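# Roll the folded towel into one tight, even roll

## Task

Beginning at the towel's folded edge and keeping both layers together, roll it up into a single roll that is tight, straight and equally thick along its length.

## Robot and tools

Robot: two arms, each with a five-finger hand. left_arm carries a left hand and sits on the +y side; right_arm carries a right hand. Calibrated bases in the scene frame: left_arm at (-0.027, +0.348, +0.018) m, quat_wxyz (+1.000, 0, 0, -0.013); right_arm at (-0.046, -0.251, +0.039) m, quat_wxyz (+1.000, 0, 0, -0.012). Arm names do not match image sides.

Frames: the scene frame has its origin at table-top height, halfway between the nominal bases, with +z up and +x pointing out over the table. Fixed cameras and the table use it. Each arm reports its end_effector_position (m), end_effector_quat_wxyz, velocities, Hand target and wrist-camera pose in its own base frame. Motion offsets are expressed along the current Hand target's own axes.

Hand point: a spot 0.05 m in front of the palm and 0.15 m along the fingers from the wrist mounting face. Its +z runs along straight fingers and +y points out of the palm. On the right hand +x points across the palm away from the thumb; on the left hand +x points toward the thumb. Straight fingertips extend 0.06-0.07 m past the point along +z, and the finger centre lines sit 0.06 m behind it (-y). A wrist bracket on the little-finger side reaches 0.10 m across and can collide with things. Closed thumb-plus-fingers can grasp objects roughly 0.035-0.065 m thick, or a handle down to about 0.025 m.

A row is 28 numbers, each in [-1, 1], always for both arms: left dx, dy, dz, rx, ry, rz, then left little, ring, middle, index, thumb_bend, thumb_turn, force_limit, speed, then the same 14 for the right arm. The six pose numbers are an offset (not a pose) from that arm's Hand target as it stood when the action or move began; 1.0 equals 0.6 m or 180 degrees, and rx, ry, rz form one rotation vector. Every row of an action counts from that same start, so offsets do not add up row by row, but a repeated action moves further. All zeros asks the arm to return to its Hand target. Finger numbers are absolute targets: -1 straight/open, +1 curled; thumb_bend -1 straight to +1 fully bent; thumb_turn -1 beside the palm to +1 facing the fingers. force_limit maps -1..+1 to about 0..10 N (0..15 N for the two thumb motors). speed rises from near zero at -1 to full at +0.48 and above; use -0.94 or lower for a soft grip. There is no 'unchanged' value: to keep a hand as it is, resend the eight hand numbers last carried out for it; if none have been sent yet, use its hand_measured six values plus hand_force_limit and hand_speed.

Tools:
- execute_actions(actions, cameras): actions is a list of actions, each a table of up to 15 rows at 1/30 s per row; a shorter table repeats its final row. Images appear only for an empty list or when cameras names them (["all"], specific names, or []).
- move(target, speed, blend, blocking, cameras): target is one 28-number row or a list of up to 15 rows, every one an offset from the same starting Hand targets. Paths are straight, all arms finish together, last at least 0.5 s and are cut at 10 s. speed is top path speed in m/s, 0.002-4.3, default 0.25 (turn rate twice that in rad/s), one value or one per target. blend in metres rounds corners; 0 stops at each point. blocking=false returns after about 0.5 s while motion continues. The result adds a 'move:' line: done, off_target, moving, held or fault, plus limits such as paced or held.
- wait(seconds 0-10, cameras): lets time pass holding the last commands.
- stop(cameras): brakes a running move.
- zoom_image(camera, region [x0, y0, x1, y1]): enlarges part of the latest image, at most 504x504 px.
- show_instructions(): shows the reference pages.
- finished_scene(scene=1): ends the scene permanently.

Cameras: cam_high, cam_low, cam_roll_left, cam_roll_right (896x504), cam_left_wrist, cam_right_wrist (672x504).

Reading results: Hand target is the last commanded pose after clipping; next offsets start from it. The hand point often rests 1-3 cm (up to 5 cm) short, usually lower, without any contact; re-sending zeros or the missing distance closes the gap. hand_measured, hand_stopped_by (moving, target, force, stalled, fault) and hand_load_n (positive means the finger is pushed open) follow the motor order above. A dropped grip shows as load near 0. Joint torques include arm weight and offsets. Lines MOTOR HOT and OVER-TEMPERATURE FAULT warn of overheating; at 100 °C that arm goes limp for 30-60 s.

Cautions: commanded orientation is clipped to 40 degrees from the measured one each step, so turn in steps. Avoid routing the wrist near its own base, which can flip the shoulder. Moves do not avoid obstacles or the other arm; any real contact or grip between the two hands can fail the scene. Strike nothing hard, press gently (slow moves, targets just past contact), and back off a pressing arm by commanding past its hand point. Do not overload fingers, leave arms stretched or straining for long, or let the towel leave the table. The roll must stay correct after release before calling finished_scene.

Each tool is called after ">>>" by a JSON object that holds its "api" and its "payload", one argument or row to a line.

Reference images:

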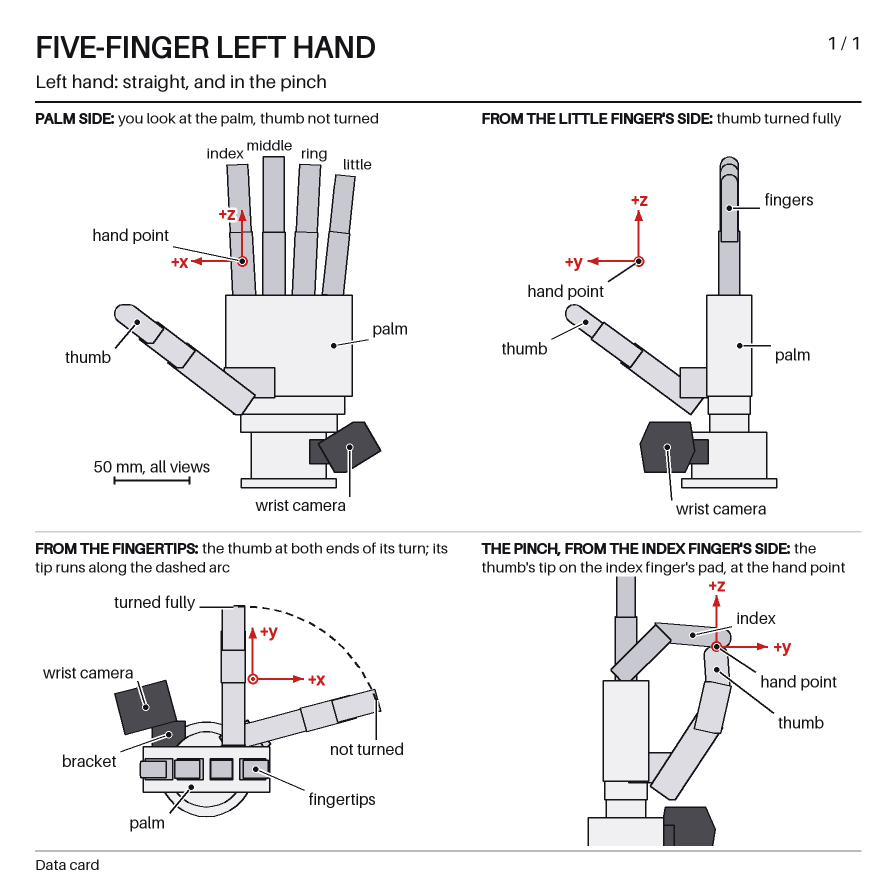

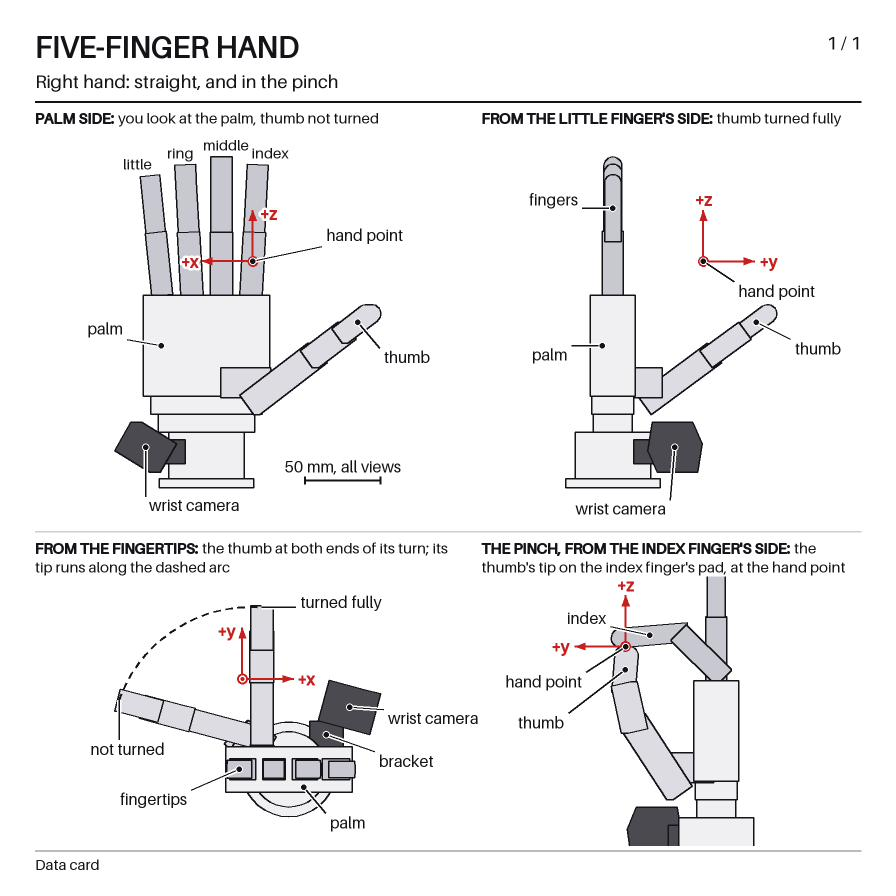

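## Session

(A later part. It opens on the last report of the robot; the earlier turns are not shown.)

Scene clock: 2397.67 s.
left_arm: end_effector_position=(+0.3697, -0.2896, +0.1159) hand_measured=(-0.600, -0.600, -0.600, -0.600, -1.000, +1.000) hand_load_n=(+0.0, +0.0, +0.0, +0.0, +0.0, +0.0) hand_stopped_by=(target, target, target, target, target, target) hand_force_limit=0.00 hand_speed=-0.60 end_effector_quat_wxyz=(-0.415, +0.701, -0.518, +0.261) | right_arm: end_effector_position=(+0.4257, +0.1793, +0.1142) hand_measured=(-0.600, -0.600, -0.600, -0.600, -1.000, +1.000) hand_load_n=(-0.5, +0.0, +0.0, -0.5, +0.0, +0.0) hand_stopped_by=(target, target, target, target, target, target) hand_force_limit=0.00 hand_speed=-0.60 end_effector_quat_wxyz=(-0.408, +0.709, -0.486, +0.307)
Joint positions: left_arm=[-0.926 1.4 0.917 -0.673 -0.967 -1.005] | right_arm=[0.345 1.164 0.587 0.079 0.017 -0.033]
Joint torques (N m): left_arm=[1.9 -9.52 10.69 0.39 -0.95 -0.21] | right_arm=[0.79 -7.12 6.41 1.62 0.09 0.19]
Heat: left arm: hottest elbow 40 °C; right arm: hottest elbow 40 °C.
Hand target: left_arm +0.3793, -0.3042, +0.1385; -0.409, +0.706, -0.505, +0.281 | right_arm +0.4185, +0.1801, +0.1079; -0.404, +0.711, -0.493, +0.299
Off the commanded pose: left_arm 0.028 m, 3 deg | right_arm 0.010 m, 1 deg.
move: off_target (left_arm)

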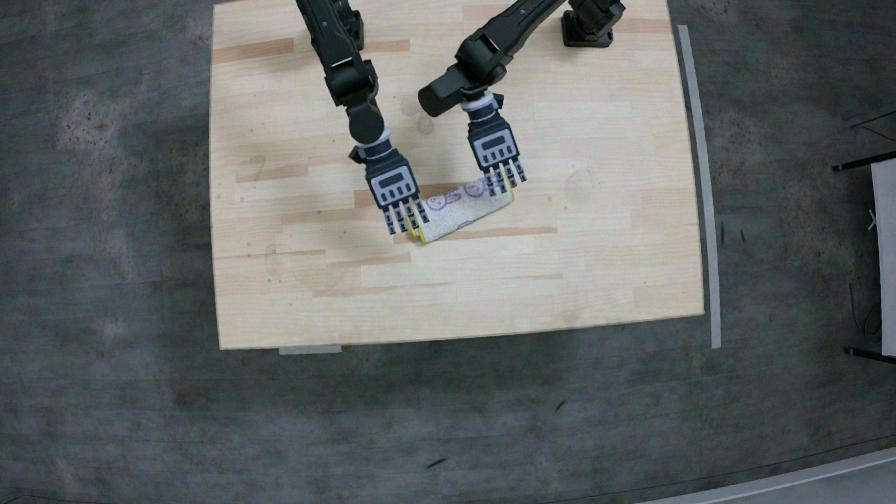

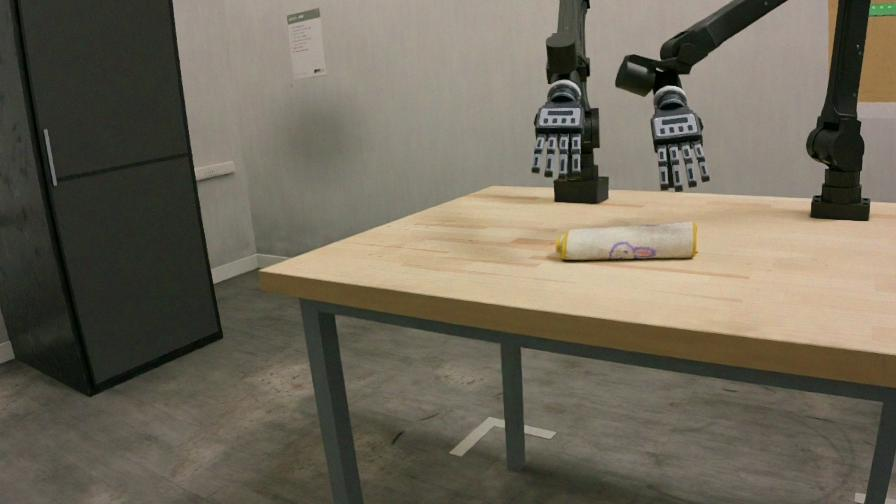

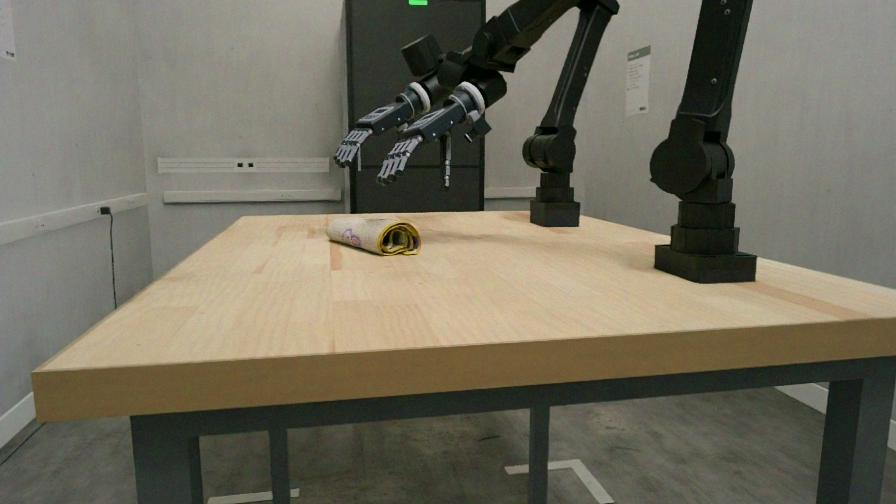

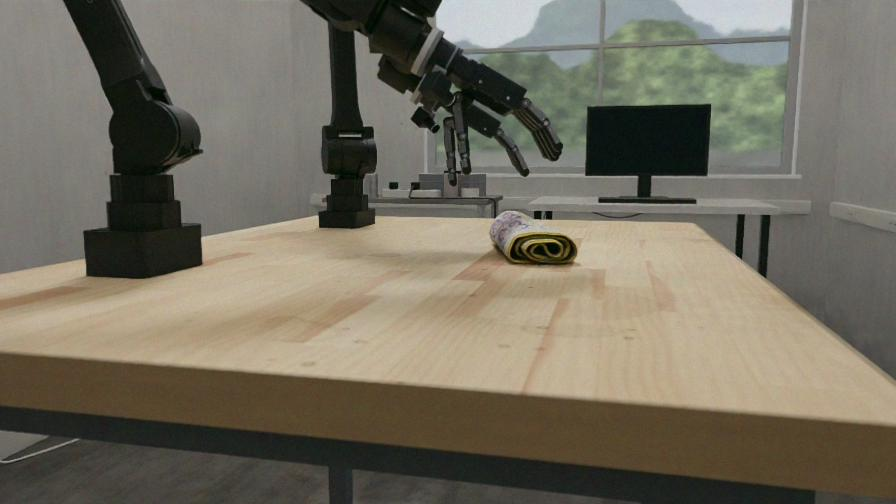

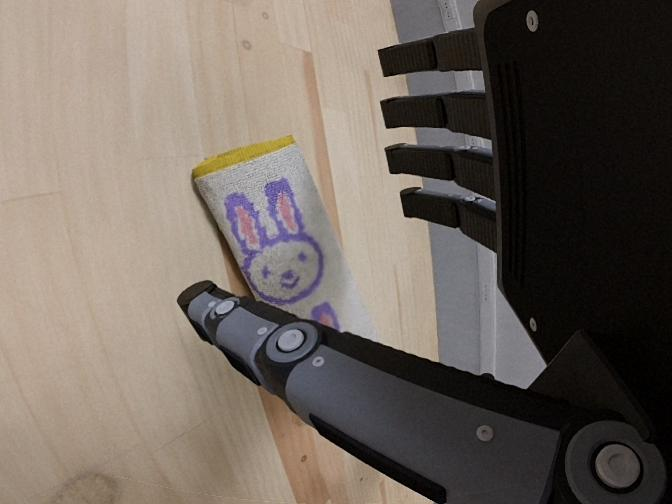

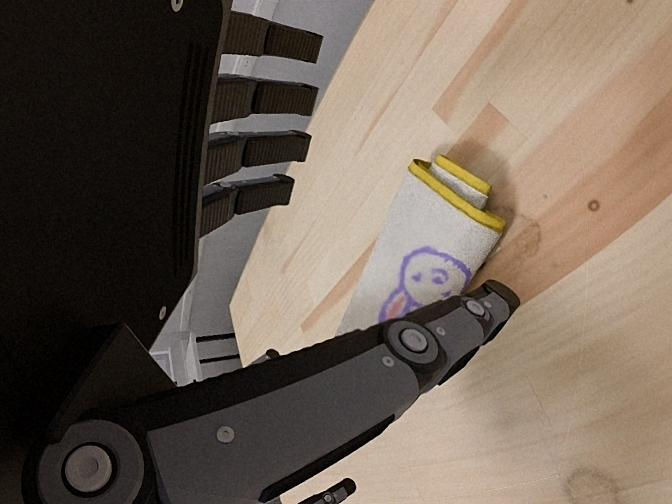

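>>> {"api": "move", "payload": {
  "target": [-0.1597,-0.0906,-0.0481,-0.3333,0,0,-1,-1,-1,-1,-1,1,0,0,0.1163,-0.103,-0.0618,-0.3333,0,0,-1,-1,-1,-1,-1,1,0,0],
  "speed": 0.25,
  "cameras": ["cam_high","cam_low"]
}}

>>> {"api": "zoom_image", "payload": {
  "camera": "cam_low",
  "region": [520, 190, 740, 290]
}}

>>> {"api": "zoom_image", "payload": {
  "camera": "cam_high",
  "region": [360, 120, 560, 320]
}}

Scene clock: 2421.43 s.
left_arm: end_effector_position=(+0.3347, -0.2099, +0.1892) hand_measured=(-1.000, -1.000, -1.000, -1.000, -1.000, +1.000) hand_load_n=(+0.0, +0.0, +0.0, +0.0, +0.0, +0.0) hand_stopped_by=(target, target, target, target, target, target) hand_force_limit=0.00 hand_speed=0.00 end_effector_quat_wxyz=(+0.000, +0.817, -0.577, -0.021) | right_arm: end_effector_position=(+0.4261, +0.1177, +0.1752) hand_measured=(-1.000, -1.000, -1.000, -1.000, -1.000, +1.000) hand_load_n=(+0.0, +0.0, +0.0, +0.0, +0.0, +0.0) hand_stopped_by=(target, target, target, target, target, target) hand_force_limit=0.00 hand_speed=0.00 end_effector_quat_wxyz=(+0.010, +0.815, -0.579, +0.006)
Joint positions: left_arm=[-0.403 1.459 1.308 -1.461 -0.01 -0.744] | right_arm=[0.226 1.675 1.526 -1.428 0.023 -0.11]
Joint torques (N m): left_arm=[2.61 -8.88 11.41 -0.35 0.13 -0.09] | right_arm=[-0.5 -13.33 10.21 0.06 0.09 -0.16]
Heat: left arm: hottest elbow 45 °C; right arm: hottest elbow 40 °C.
Hand target: left_arm +0.3502, -0.2138, +0.2016; -0.001, +0.816, -0.578, -0.009 | right_arm +0.4399, +0.1158, +0.1819; +0.005, +0.817, -0.576, +0.012
Off the commanded pose: left_arm 0.020 m, 1 deg | right_arm 0.015 m, 1 deg.
move: off_target (left_arm, right_arm)
Images, in order (width x height): cam_high 896x504, cam_low 896x504.

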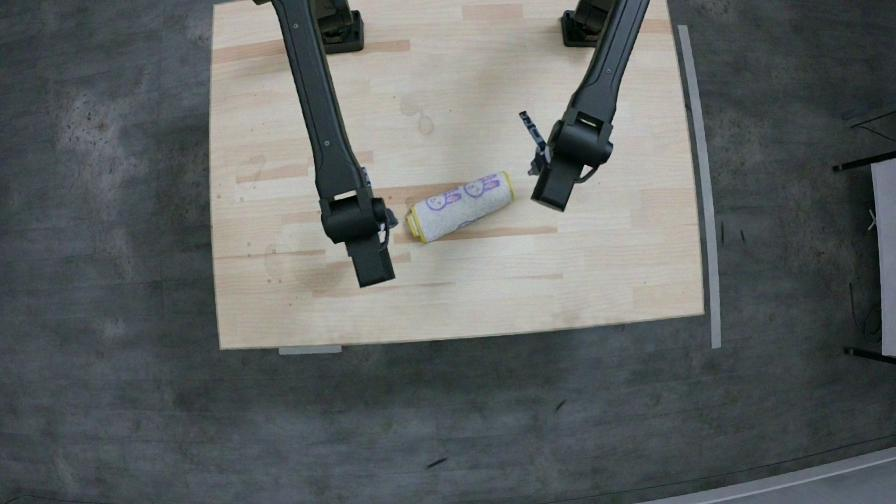

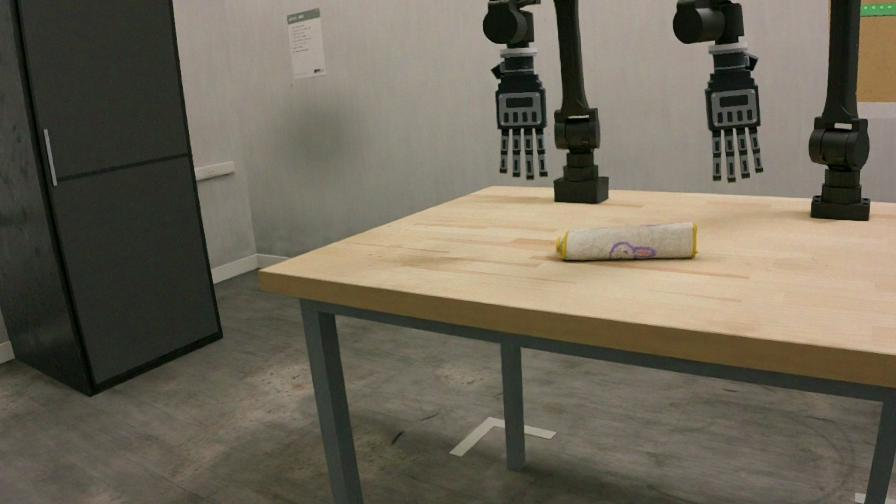

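Scaled by 2.291 from the camera's 896x504 image, which has a finer 1280x720 frame.

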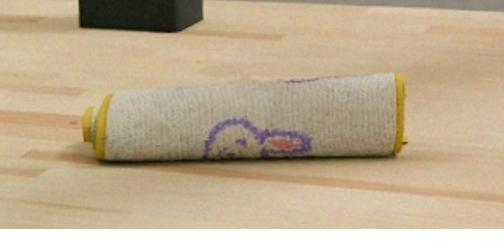

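Scaled by 2.520 from the camera's 896x504 image, which has a finer 1280x720 frame.

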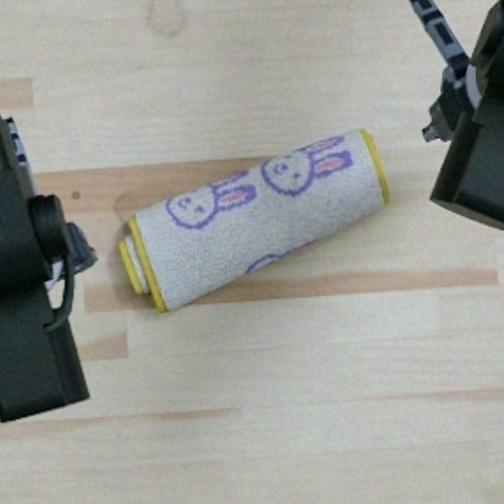

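>>> {"api": "move", "payload": {
  "target": [-0.0015,0.0023,0.1777,0,0,0,-1,-1,-1,-1,-1,1,0,0,0.0035,-0.0012,0.1915,0,0,0,-1,-1,-1,-1,-1,1,0,0],
  "speed": 0.15,
  "cameras": ["cam_high","cam_low","cam_roll_left","cam_roll_right"]
}}

>>> {"api": "zoom_image", "payload": {
  "camera": "cam_low",
  "region": [520, 160, 740, 290]
}}

>>> {"api": "zoom_image", "payload": {
  "camera": "cam_high",
  "region": [360, 120, 560, 320]
}}

>>> {"api": "zoom_image", "payload": {
  "camera": "cam_roll_right",
  "region": [420, 170, 660, 290]
}}

>>> {"api": "zoom_image", "payload": {
  "camera": "cam_roll_left",
  "region": [310, 160, 530, 280]
}}

Scene clock: 2425.37 s.
left_arm: end_effector_position=(+0.3446, -0.2141, +0.1012) hand_measured=(-1.000, -1.000, -1.000, -1.000, -1.000, +1.000) hand_load_n=(+0.5, +0.0, +0.0, +0.0, +0.0, +0.0) hand_stopped_by=(target, target, target, target, target, target) hand_force_limit=0.00 hand_speed=0.00 end_effector_quat_wxyz=(-0.003, +0.816, -0.577, -0.007) | right_arm: end_effector_position=(+0.4426, +0.1171, +0.0770) hand_measured=(-1.000, -1.000, -1.000, -1.000, -1.000, +1.000) hand_load_n=(+0.0, +0.0, +0.0, +0.0, -0.5, +0.0) hand_stopped_by=(target, target, target, target, target, target) hand_force_limit=0.00 hand_speed=0.00 end_effector_quat_wxyz=(+0.000, +0.816, -0.578, +0.016)
Joint positions: left_arm=[-0.403 1.527 1.146 -1.202 -0.01 -0.743] | right_arm=[0.218 1.763 1.381 -1.168 0.023 -0.12]
Joint torques (N m): left_arm=[2.73 -9.58 6.93 0.58 0.11 -0.07] | right_arm=[-0.44 -14.62 5.98 0.96 0.05 -0.15]
Heat: left arm: hottest elbow 45 °C; right arm: hottest elbow 40 °C.
Hand target: left_arm +0.3472, -0.2121, +0.0948; -0.001, +0.816, -0.578, -0.009 | right_arm +0.4429, +0.1113, +0.0672; +0.005, +0.817, -0.576, +0.012
Off the commanded pose: left_arm 0.007 m, 0 deg | right_arm 0.011 m, 1 deg.
move: off_target (right_arm)
Images, in order (width x height): cam_high 896x504, cam_low 896x504, cam_roll_left 896x504, cam_roll_right 896x504.

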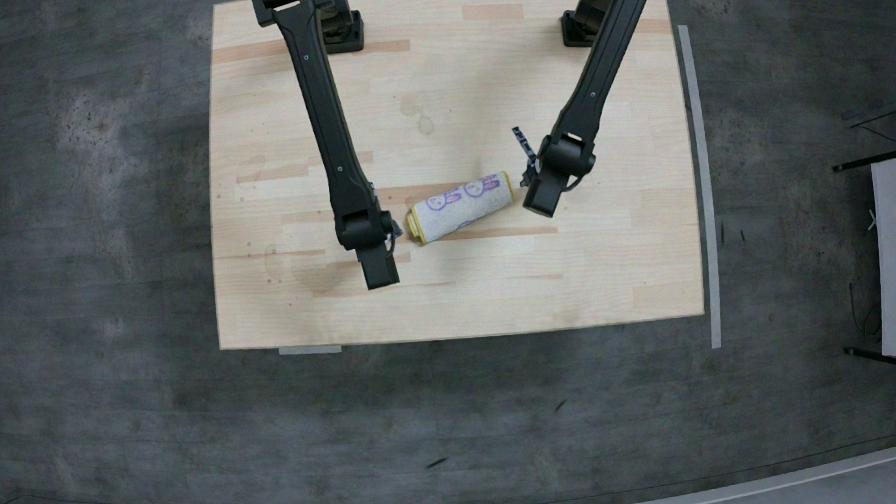

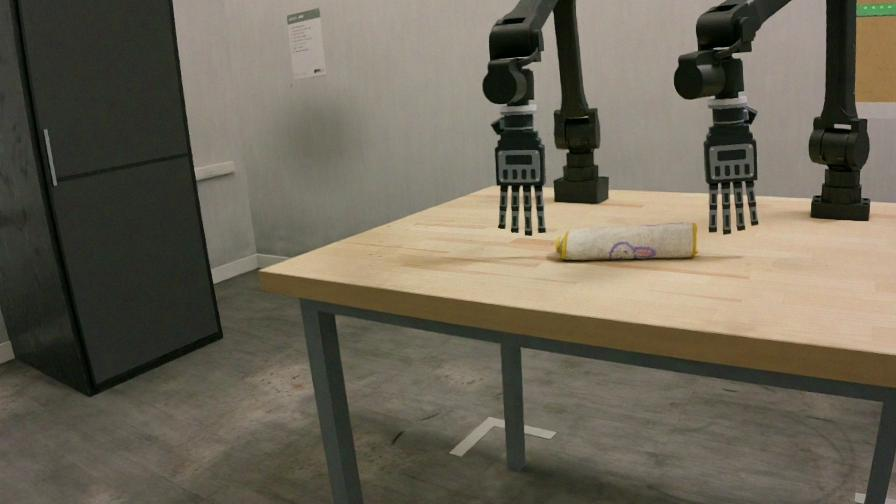

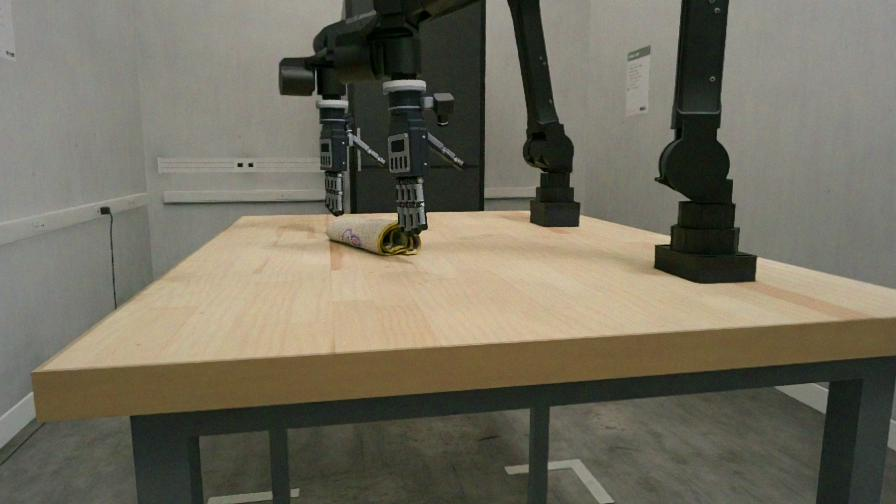

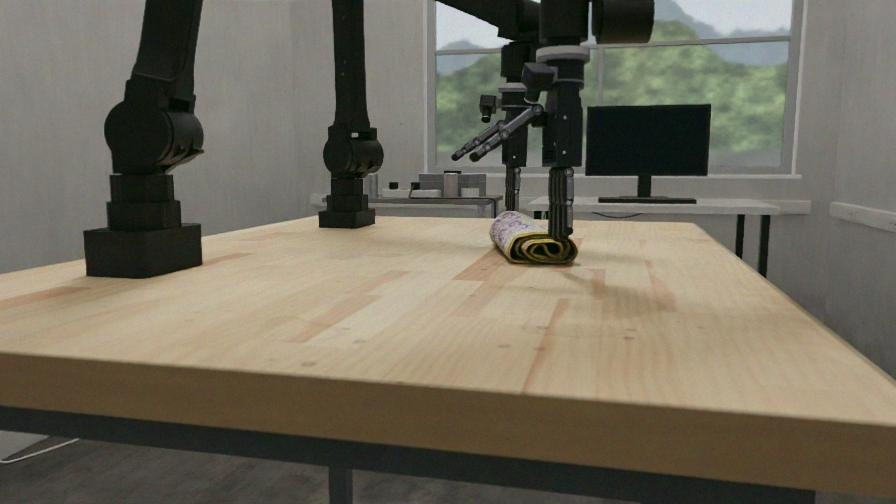

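Scaled by 2.291 from the camera's 896x504 image, which has a finer 1280x720 frame.

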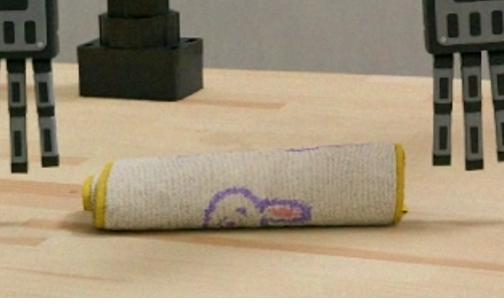

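Scaled by 2.520 from the camera's 896x504 image, which has a finer 1280x720 frame.

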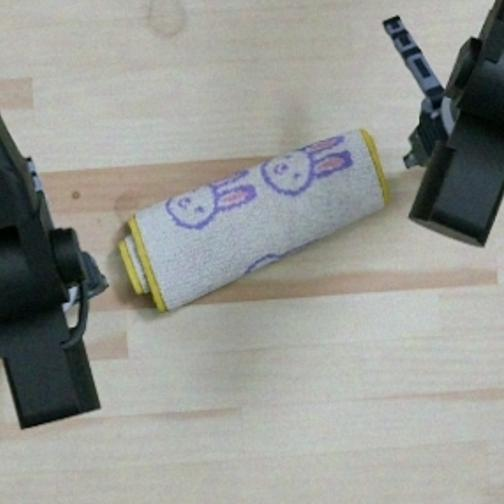

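Scaled by 2.100 from the camera's 896x504 image, which has a finer 1280x720 frame.

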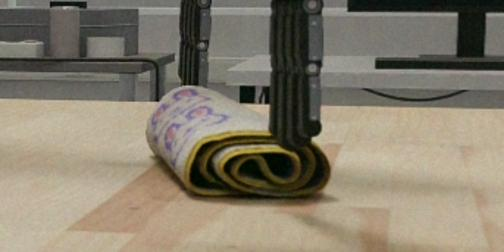

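Scaled by 2.291 from the camera's 896x504 image, which has a finer 1280x720 frame.

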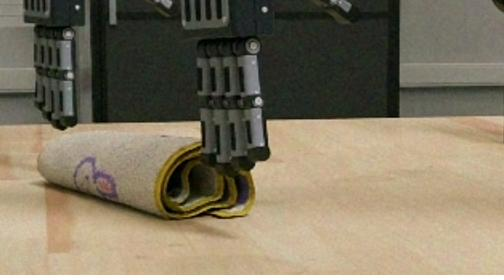

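>>> {"api": "move", "payload": {
  "target": [
    [0,0,0.018,0,0,0,-1,-1,-1,-1,-1,1,0,0,0,0,0.025,0,0,0,-1,-1,-1,-1,-1,1,0,0],
    [0.03,0,0.018,0,0,0,-1,-1,-1,-1,-1,1,0,0,-0.035,0,0.025,0,0,0,-1,-1,-1,-1,-1,1,0,0]
  ],
  "speed": 0.05,
  "cameras": ["cam_high","cam_low","cam_roll_left","cam_roll_right"]
}}

>>> {"api": "zoom_image", "payload": {
  "camera": "cam_low",
  "region": [520, 160, 740, 290]
}}

>>> {"api": "zoom_image", "payload": {
  "camera": "cam_roll_right",
  "region": [420, 170, 660, 290]
}}

>>> {"api": "zoom_image", "payload": {
  "camera": "cam_roll_left",
  "region": [310, 160, 530, 280]
}}

Scene clock: 2430.53 s.
left_arm: end_effector_position=(+0.3423, -0.2189, +0.0811) hand_measured=(-1.000, -1.000, -1.000, -1.000, -1.000, +1.000) hand_load_n=(+0.0, +0.0, +0.0, +0.0, -0.5, +0.0) hand_stopped_by=(target, target, target, target, target, target) hand_force_limit=0.00 hand_speed=0.00 end_effector_quat_wxyz=(+0.000, +0.816, -0.577, -0.019) | right_arm: end_effector_position=(+0.4387, +0.1280, +0.0626) hand_measured=(-1.000, -1.000, -1.000, -1.000, -1.000, +1.000) hand_load_n=(+0.0, +0.0, +0.0, +0.0, +0.0, +0.0) hand_stopped_by=(target, target, target, target, target, target) hand_force_limit=0.00 hand_speed=0.00 end_effector_quat_wxyz=(-0.001, +0.820, -0.572, +0.016)
Joint positions: left_arm=[-0.414 1.565 1.13 -1.173 -0.008 -0.754] | right_arm=[0.242 1.774 1.356 -1.13 0.024 -0.11]
Joint torques (N m): left_arm=[1.38 -9.64 9.06 0.35 0.11 -0.22] | right_arm=[0.5 -14.21 5.75 1.02 0.07 0.15]
Heat: left arm: hottest elbow 45 °C; right arm: hottest elbow 40 °C.
Hand target: left_arm +0.3531, -0.2289, +0.0838; -0.001, +0.816, -0.578, -0.009 | right_arm +0.4360, +0.1307, +0.0516; +0.005, +0.817, -0.576, +0.012
Off the commanded pose: left_arm 0.015 m, 1 deg | right_arm 0.012 m, 1 deg.
move: off_target (left_arm, right_arm)
Images, in order (width x height): cam_high 896x504, cam_low 896x504, cam_roll_left 896x504, cam_roll_right 896x504.

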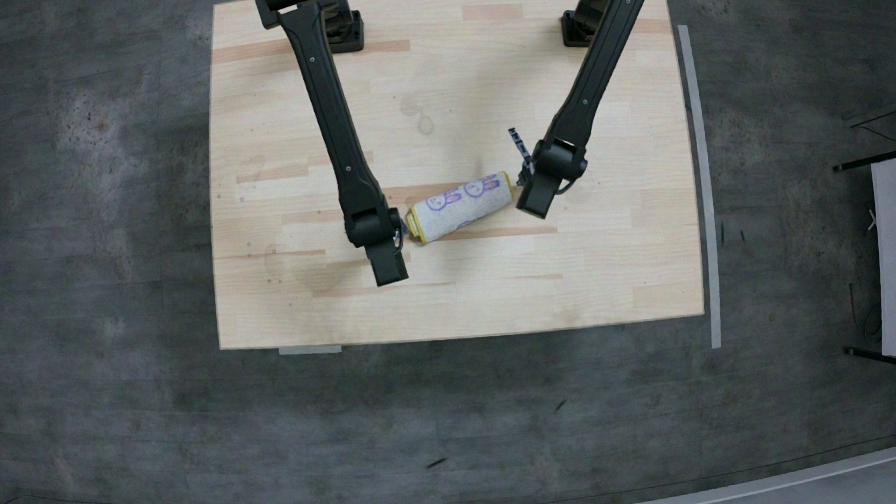

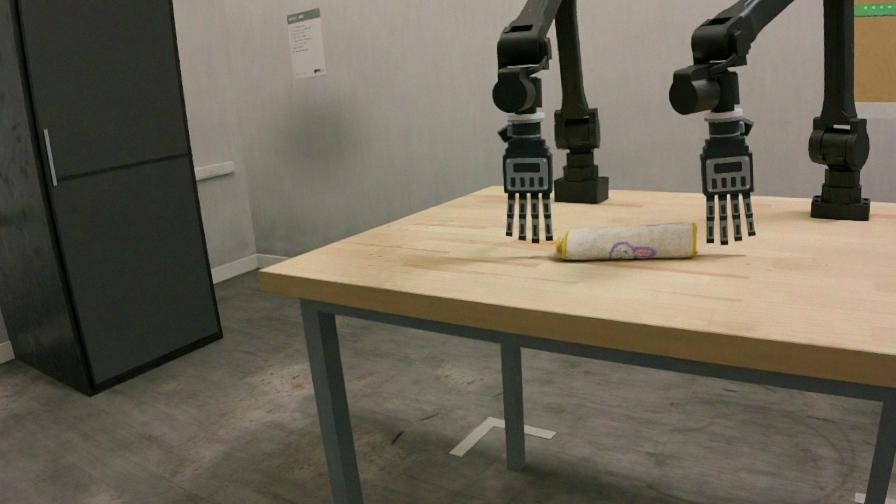

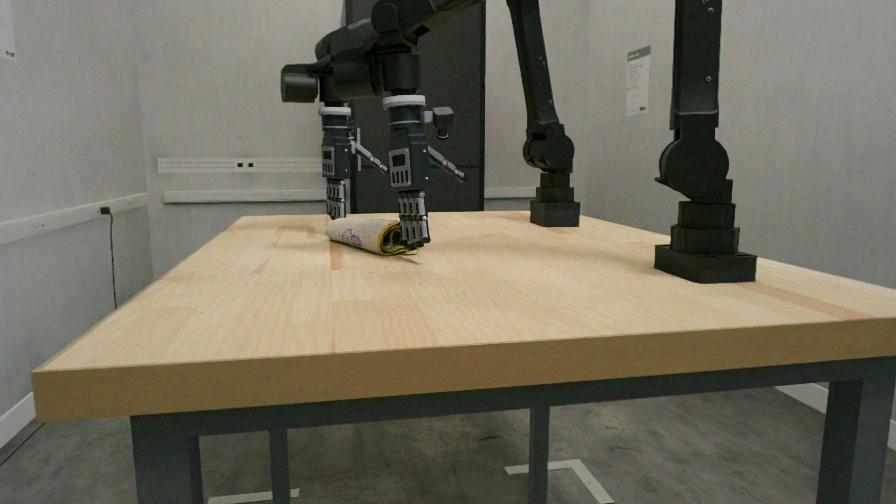

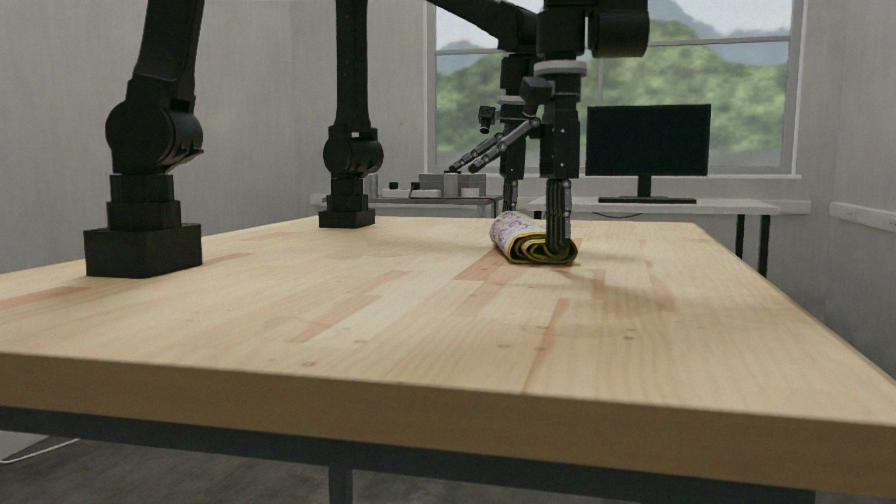

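Scaled by 2.291 from the camera's 896x504 image, which has a finer 1280x720 frame.

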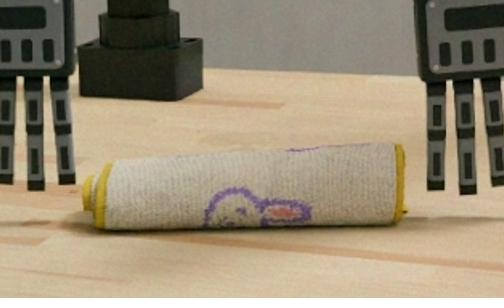

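Scaled by 2.100 from the camera's 896x504 image, which has a finer 1280x720 frame.

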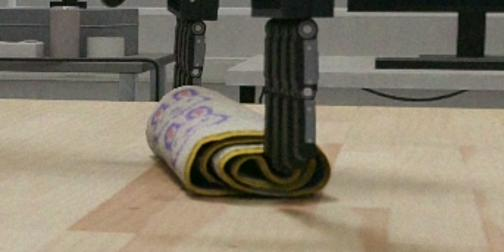

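Scaled by 2.291 from the camera's 896x504 image, which has a finer 1280x720 frame.

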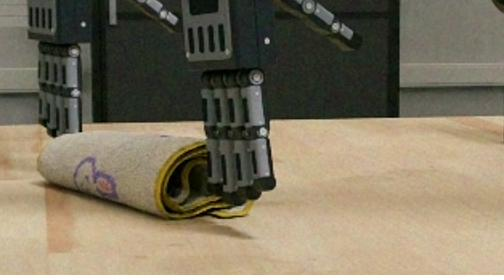

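>>> {"api": "move", "payload": {
  "target": [0.02,0,-0.006,0,0,0,-1,-1,-1,-1,-1,1,0,0,-0.025,0,0,0,0,0,-1,-1,-1,-1,-1,1,0,0],
  "speed": 0.05,
  "cameras": ["cam_high","cam_low","cam_roll_left","cam_roll_right"]
}}

>>> {"api": "zoom_image", "payload": {
  "camera": "cam_low",
  "region": [520, 160, 740, 290]
}}

>>> {"api": "zoom_image", "payload": {
  "camera": "cam_roll_right",
  "region": [420, 170, 660, 290]
}}

>>> {"api": "zoom_image", "payload": {
  "camera": "cam_roll_left",
  "region": [310, 160, 530, 280]
}}

Scene clock: 2433.20 s.
left_arm: end_effector_position=(+0.3425, -0.2280, +0.0789) hand_measured=(-1.000, -1.000, -1.000, -1.000, -1.000, +1.000) hand_load_n=(+0.0, +0.0, +0.0, +0.0, +0.0, +0.0) hand_stopped_by=(target, target, target, target, target, target) hand_force_limit=0.00 hand_speed=0.00 end_effector_quat_wxyz=(+0.000, +0.816, -0.577, -0.020) | right_arm: end_effector_position=(+0.4341, +0.1413, +0.0613) hand_measured=(-1.000, -1.000, -1.000, -1.000, -1.000, +1.000) hand_load_n=(+0.0, +0.0, +0.0, +0.0, +0.0, +0.0) hand_stopped_by=(target, target, target, target, target, target) hand_force_limit=0.00 hand_speed=0.00 end_effector_quat_wxyz=(+0.000, +0.819, -0.573, +0.016)
Joint positions: left_arm=[-0.433 1.579 1.141 -1.173 -0.008 -0.774] | right_arm=[0.269 1.774 1.352 -1.128 0.024 -0.081]
Joint torques (N m): left_arm=[1.26 -9.64 10.36 -0.18 0.11 -0.24] | right_arm=[0.91 -14.45 5.85 0.87 0.05 0.16]
Heat: left arm: hottest elbow 45 °C; right arm: hottest elbow 40 °C.
Hand target: left_arm +0.3572, -0.2403, +0.0872; -0.001, +0.816, -0.578, -0.009 | right_arm +0.4309, +0.1448, +0.0512; +0.006, +0.817, -0.576, +0.012
Off the commanded pose: left_arm 0.021 m, 1 deg | right_arm 0.011 m, 1 deg.
move: off_target (left_arm, right_arm)
Images, in order (width x height): cam_high 896x504, cam_low 896x504, cam_roll_left 896x504, cam_roll_right 896x504.

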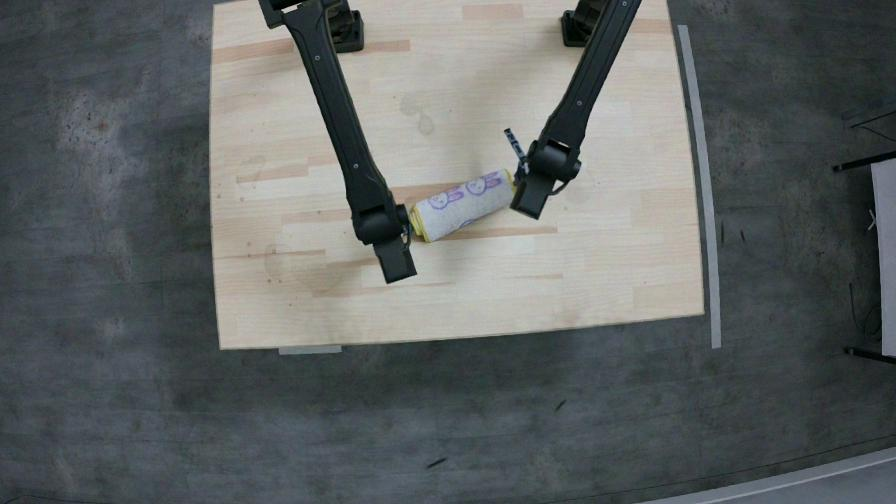

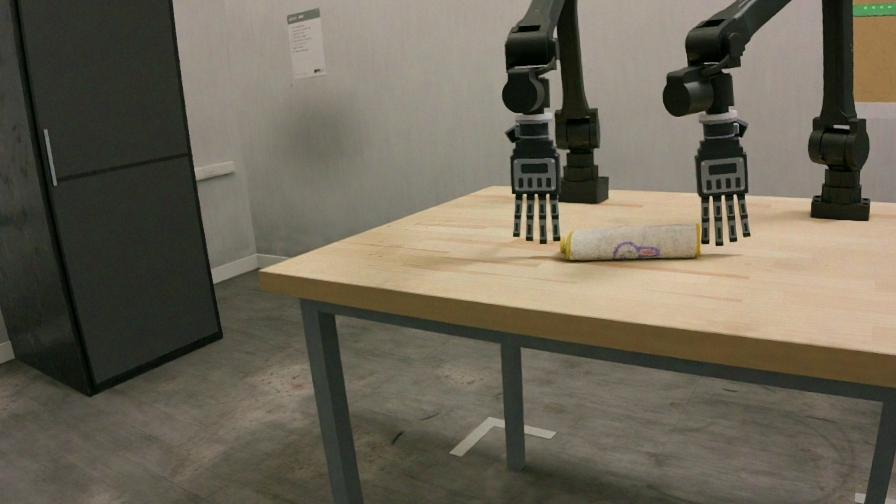

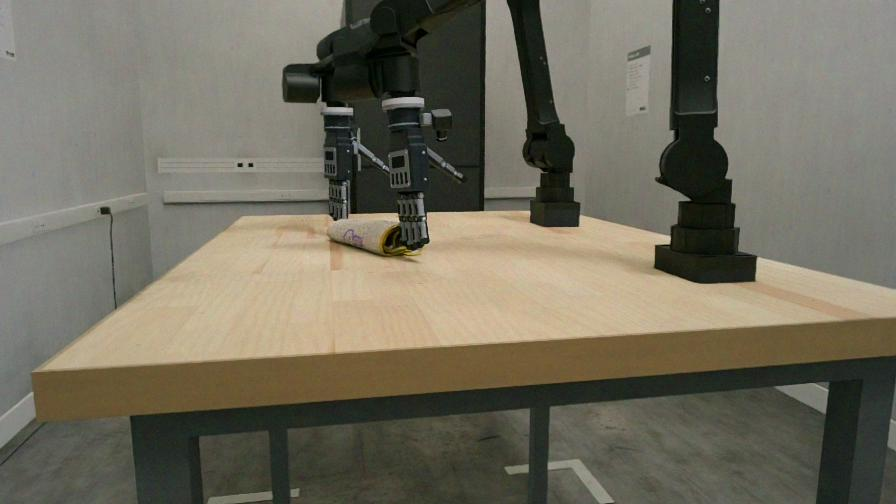

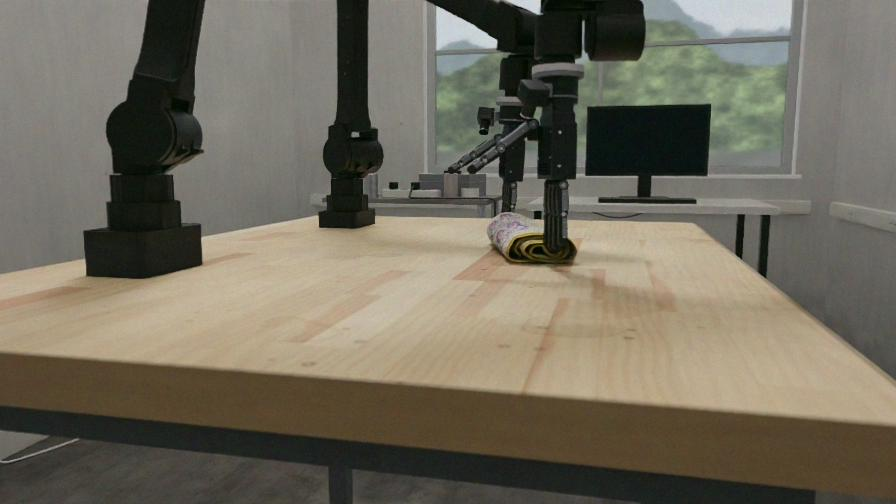

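Scaled by 2.291 from the camera's 896x504 image, which has a finer 1280x720 frame.

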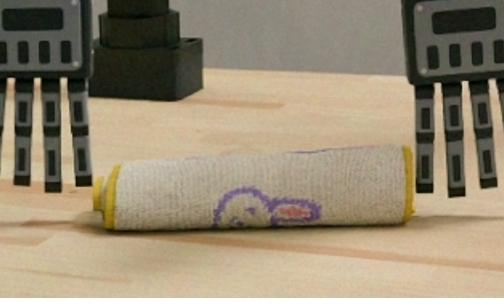

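Scaled by 2.100 from the camera's 896x504 image, which has a finer 1280x720 frame.

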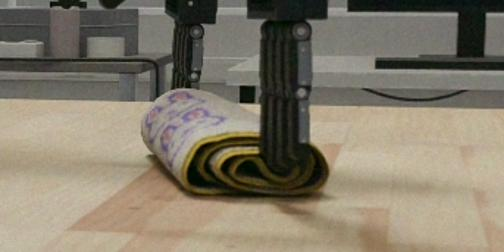

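Scaled by 2.291 from the camera's 896x504 image, which has a finer 1280x720 frame.

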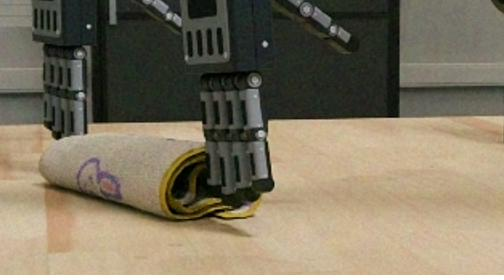

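>>> {"api": "move", "payload": {
  "target": [0.003,0,0,0,0,0,-1,-1,-1,-1,-1,1,0,0,-0.024,0,0,0,0,0,-1,-1,-1,-1,-1,1,0,0],
  "speed": 0.05,
  "cameras": ["cam_high","cam_low","cam_roll_left","cam_roll_right"]
}}

>>> {"api": "zoom_image", "payload": {
  "camera": "cam_low",
  "region": [520, 160, 740, 290]
}}

>>> {"api": "zoom_image", "payload": {
  "camera": "cam_roll_right",
  "region": [420, 170, 660, 290]
}}

>>> {"api": "zoom_image", "payload": {
  "camera": "cam_roll_left",
  "region": [310, 160, 530, 280]
}}

Scene clock: 2435.50 s.
left_arm: end_effector_position=(+0.3421, -0.2286, +0.0779) hand_measured=(-1.000, -1.000, -1.000, -1.000, -1.000, +1.000) hand_load_n=(+0.0, +0.0, +0.0, +0.0, -0.5, +0.0) hand_stopped_by=(target, target, target, target, target, target) hand_force_limit=0.00 hand_speed=0.00 end_effector_quat_wxyz=(+0.000, +0.817, -0.576, -0.022) | right_arm: end_effector_position=(+0.4303, +0.1551, +0.0612) hand_measured=(-1.000, -1.000, -1.000, -1.000, -1.000, +1.000) hand_load_n=(+0.0, +0.5, +0.0, +0.0, +0.0, +0.0) hand_stopped_by=(target, target, target, target, target, target) hand_force_limit=0.00 hand_speed=0.00 end_effector_quat_wxyz=(+0.000, +0.819, -0.573, +0.016)
Joint positions: left_arm=[-0.435 1.582 1.141 -1.173 -0.008 -0.777] | right_arm=[0.297 1.774 1.352 -1.128 0.025 -0.053]
Joint torques (N m): left_arm=[1.26 -9.64 10.59 -0.18 0.11 -0.24] | right_arm=[0.73 -14.45 5.56 1.05 0.02 0.15]
Heat: left arm: hottest elbow 46 °C; right arm: hottest elbow 40 °C.
Hand target: left_arm +0.3578, -0.2420, +0.0872; -0.001, +0.816, -0.578, -0.009 | right_arm +0.4261, +0.1585, +0.0508; +0.005, +0.817, -0.576, +0.012
Off the commanded pose: left_arm 0.023 m, 1 deg | right_arm 0.012 m, 1 deg.
move: off_target (left_arm, right_arm)
Images, in order (width x height): cam_high 896x504, cam_low 896x504, cam_roll_left 896x504, cam_roll_right 896x504.

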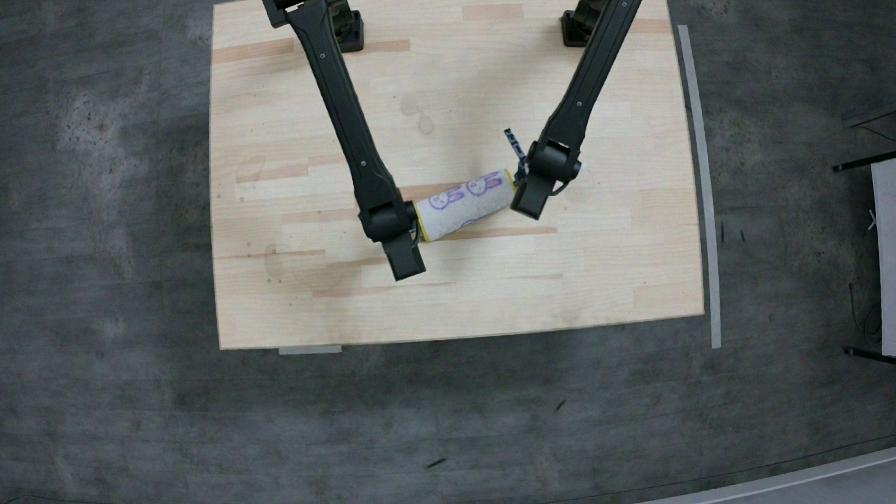

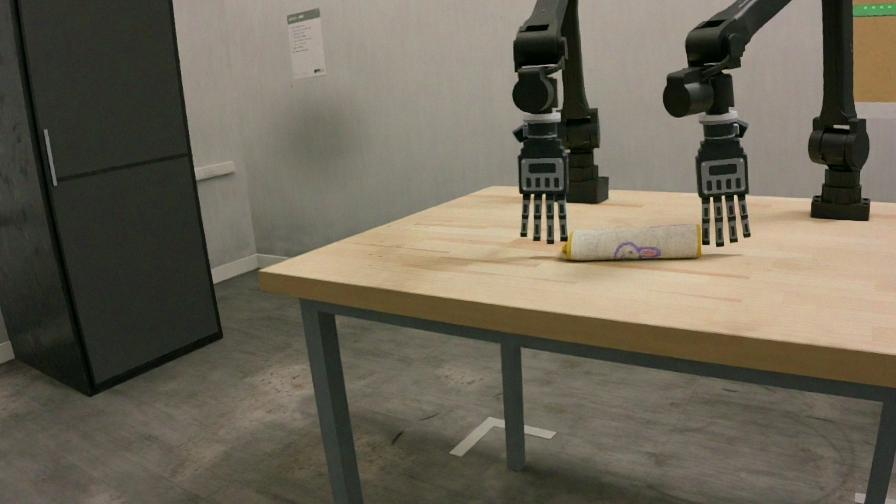

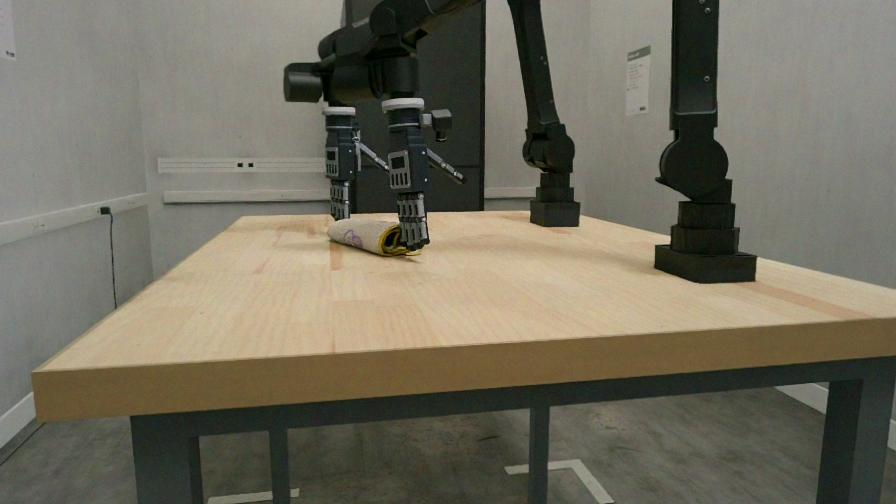

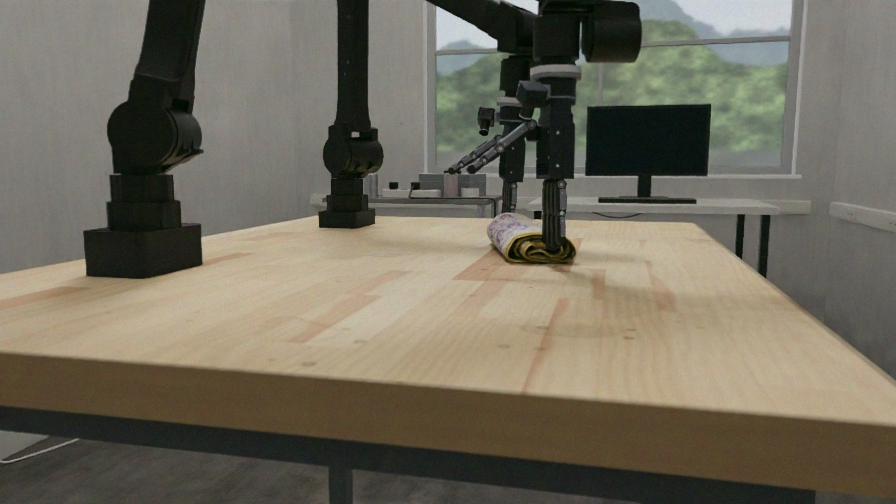

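Scaled by 2.291 from the camera's 896x504 image, which has a finer 1280x720 frame.

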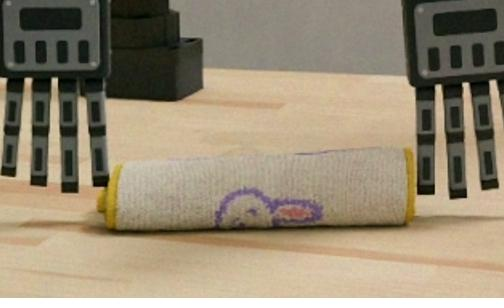

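Scaled by 2.100 from the camera's 896x504 image, which has a finer 1280x720 frame.

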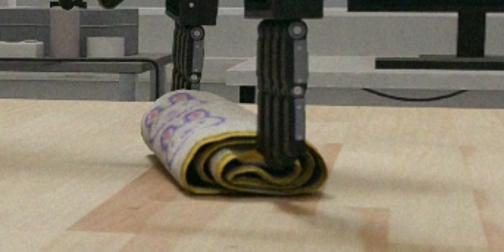

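Scaled by 2.291 from the camera's 896x504 image, which has a finer 1280x720 frame.

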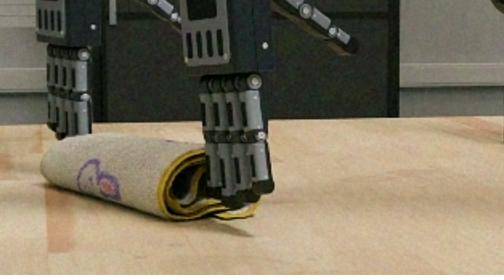

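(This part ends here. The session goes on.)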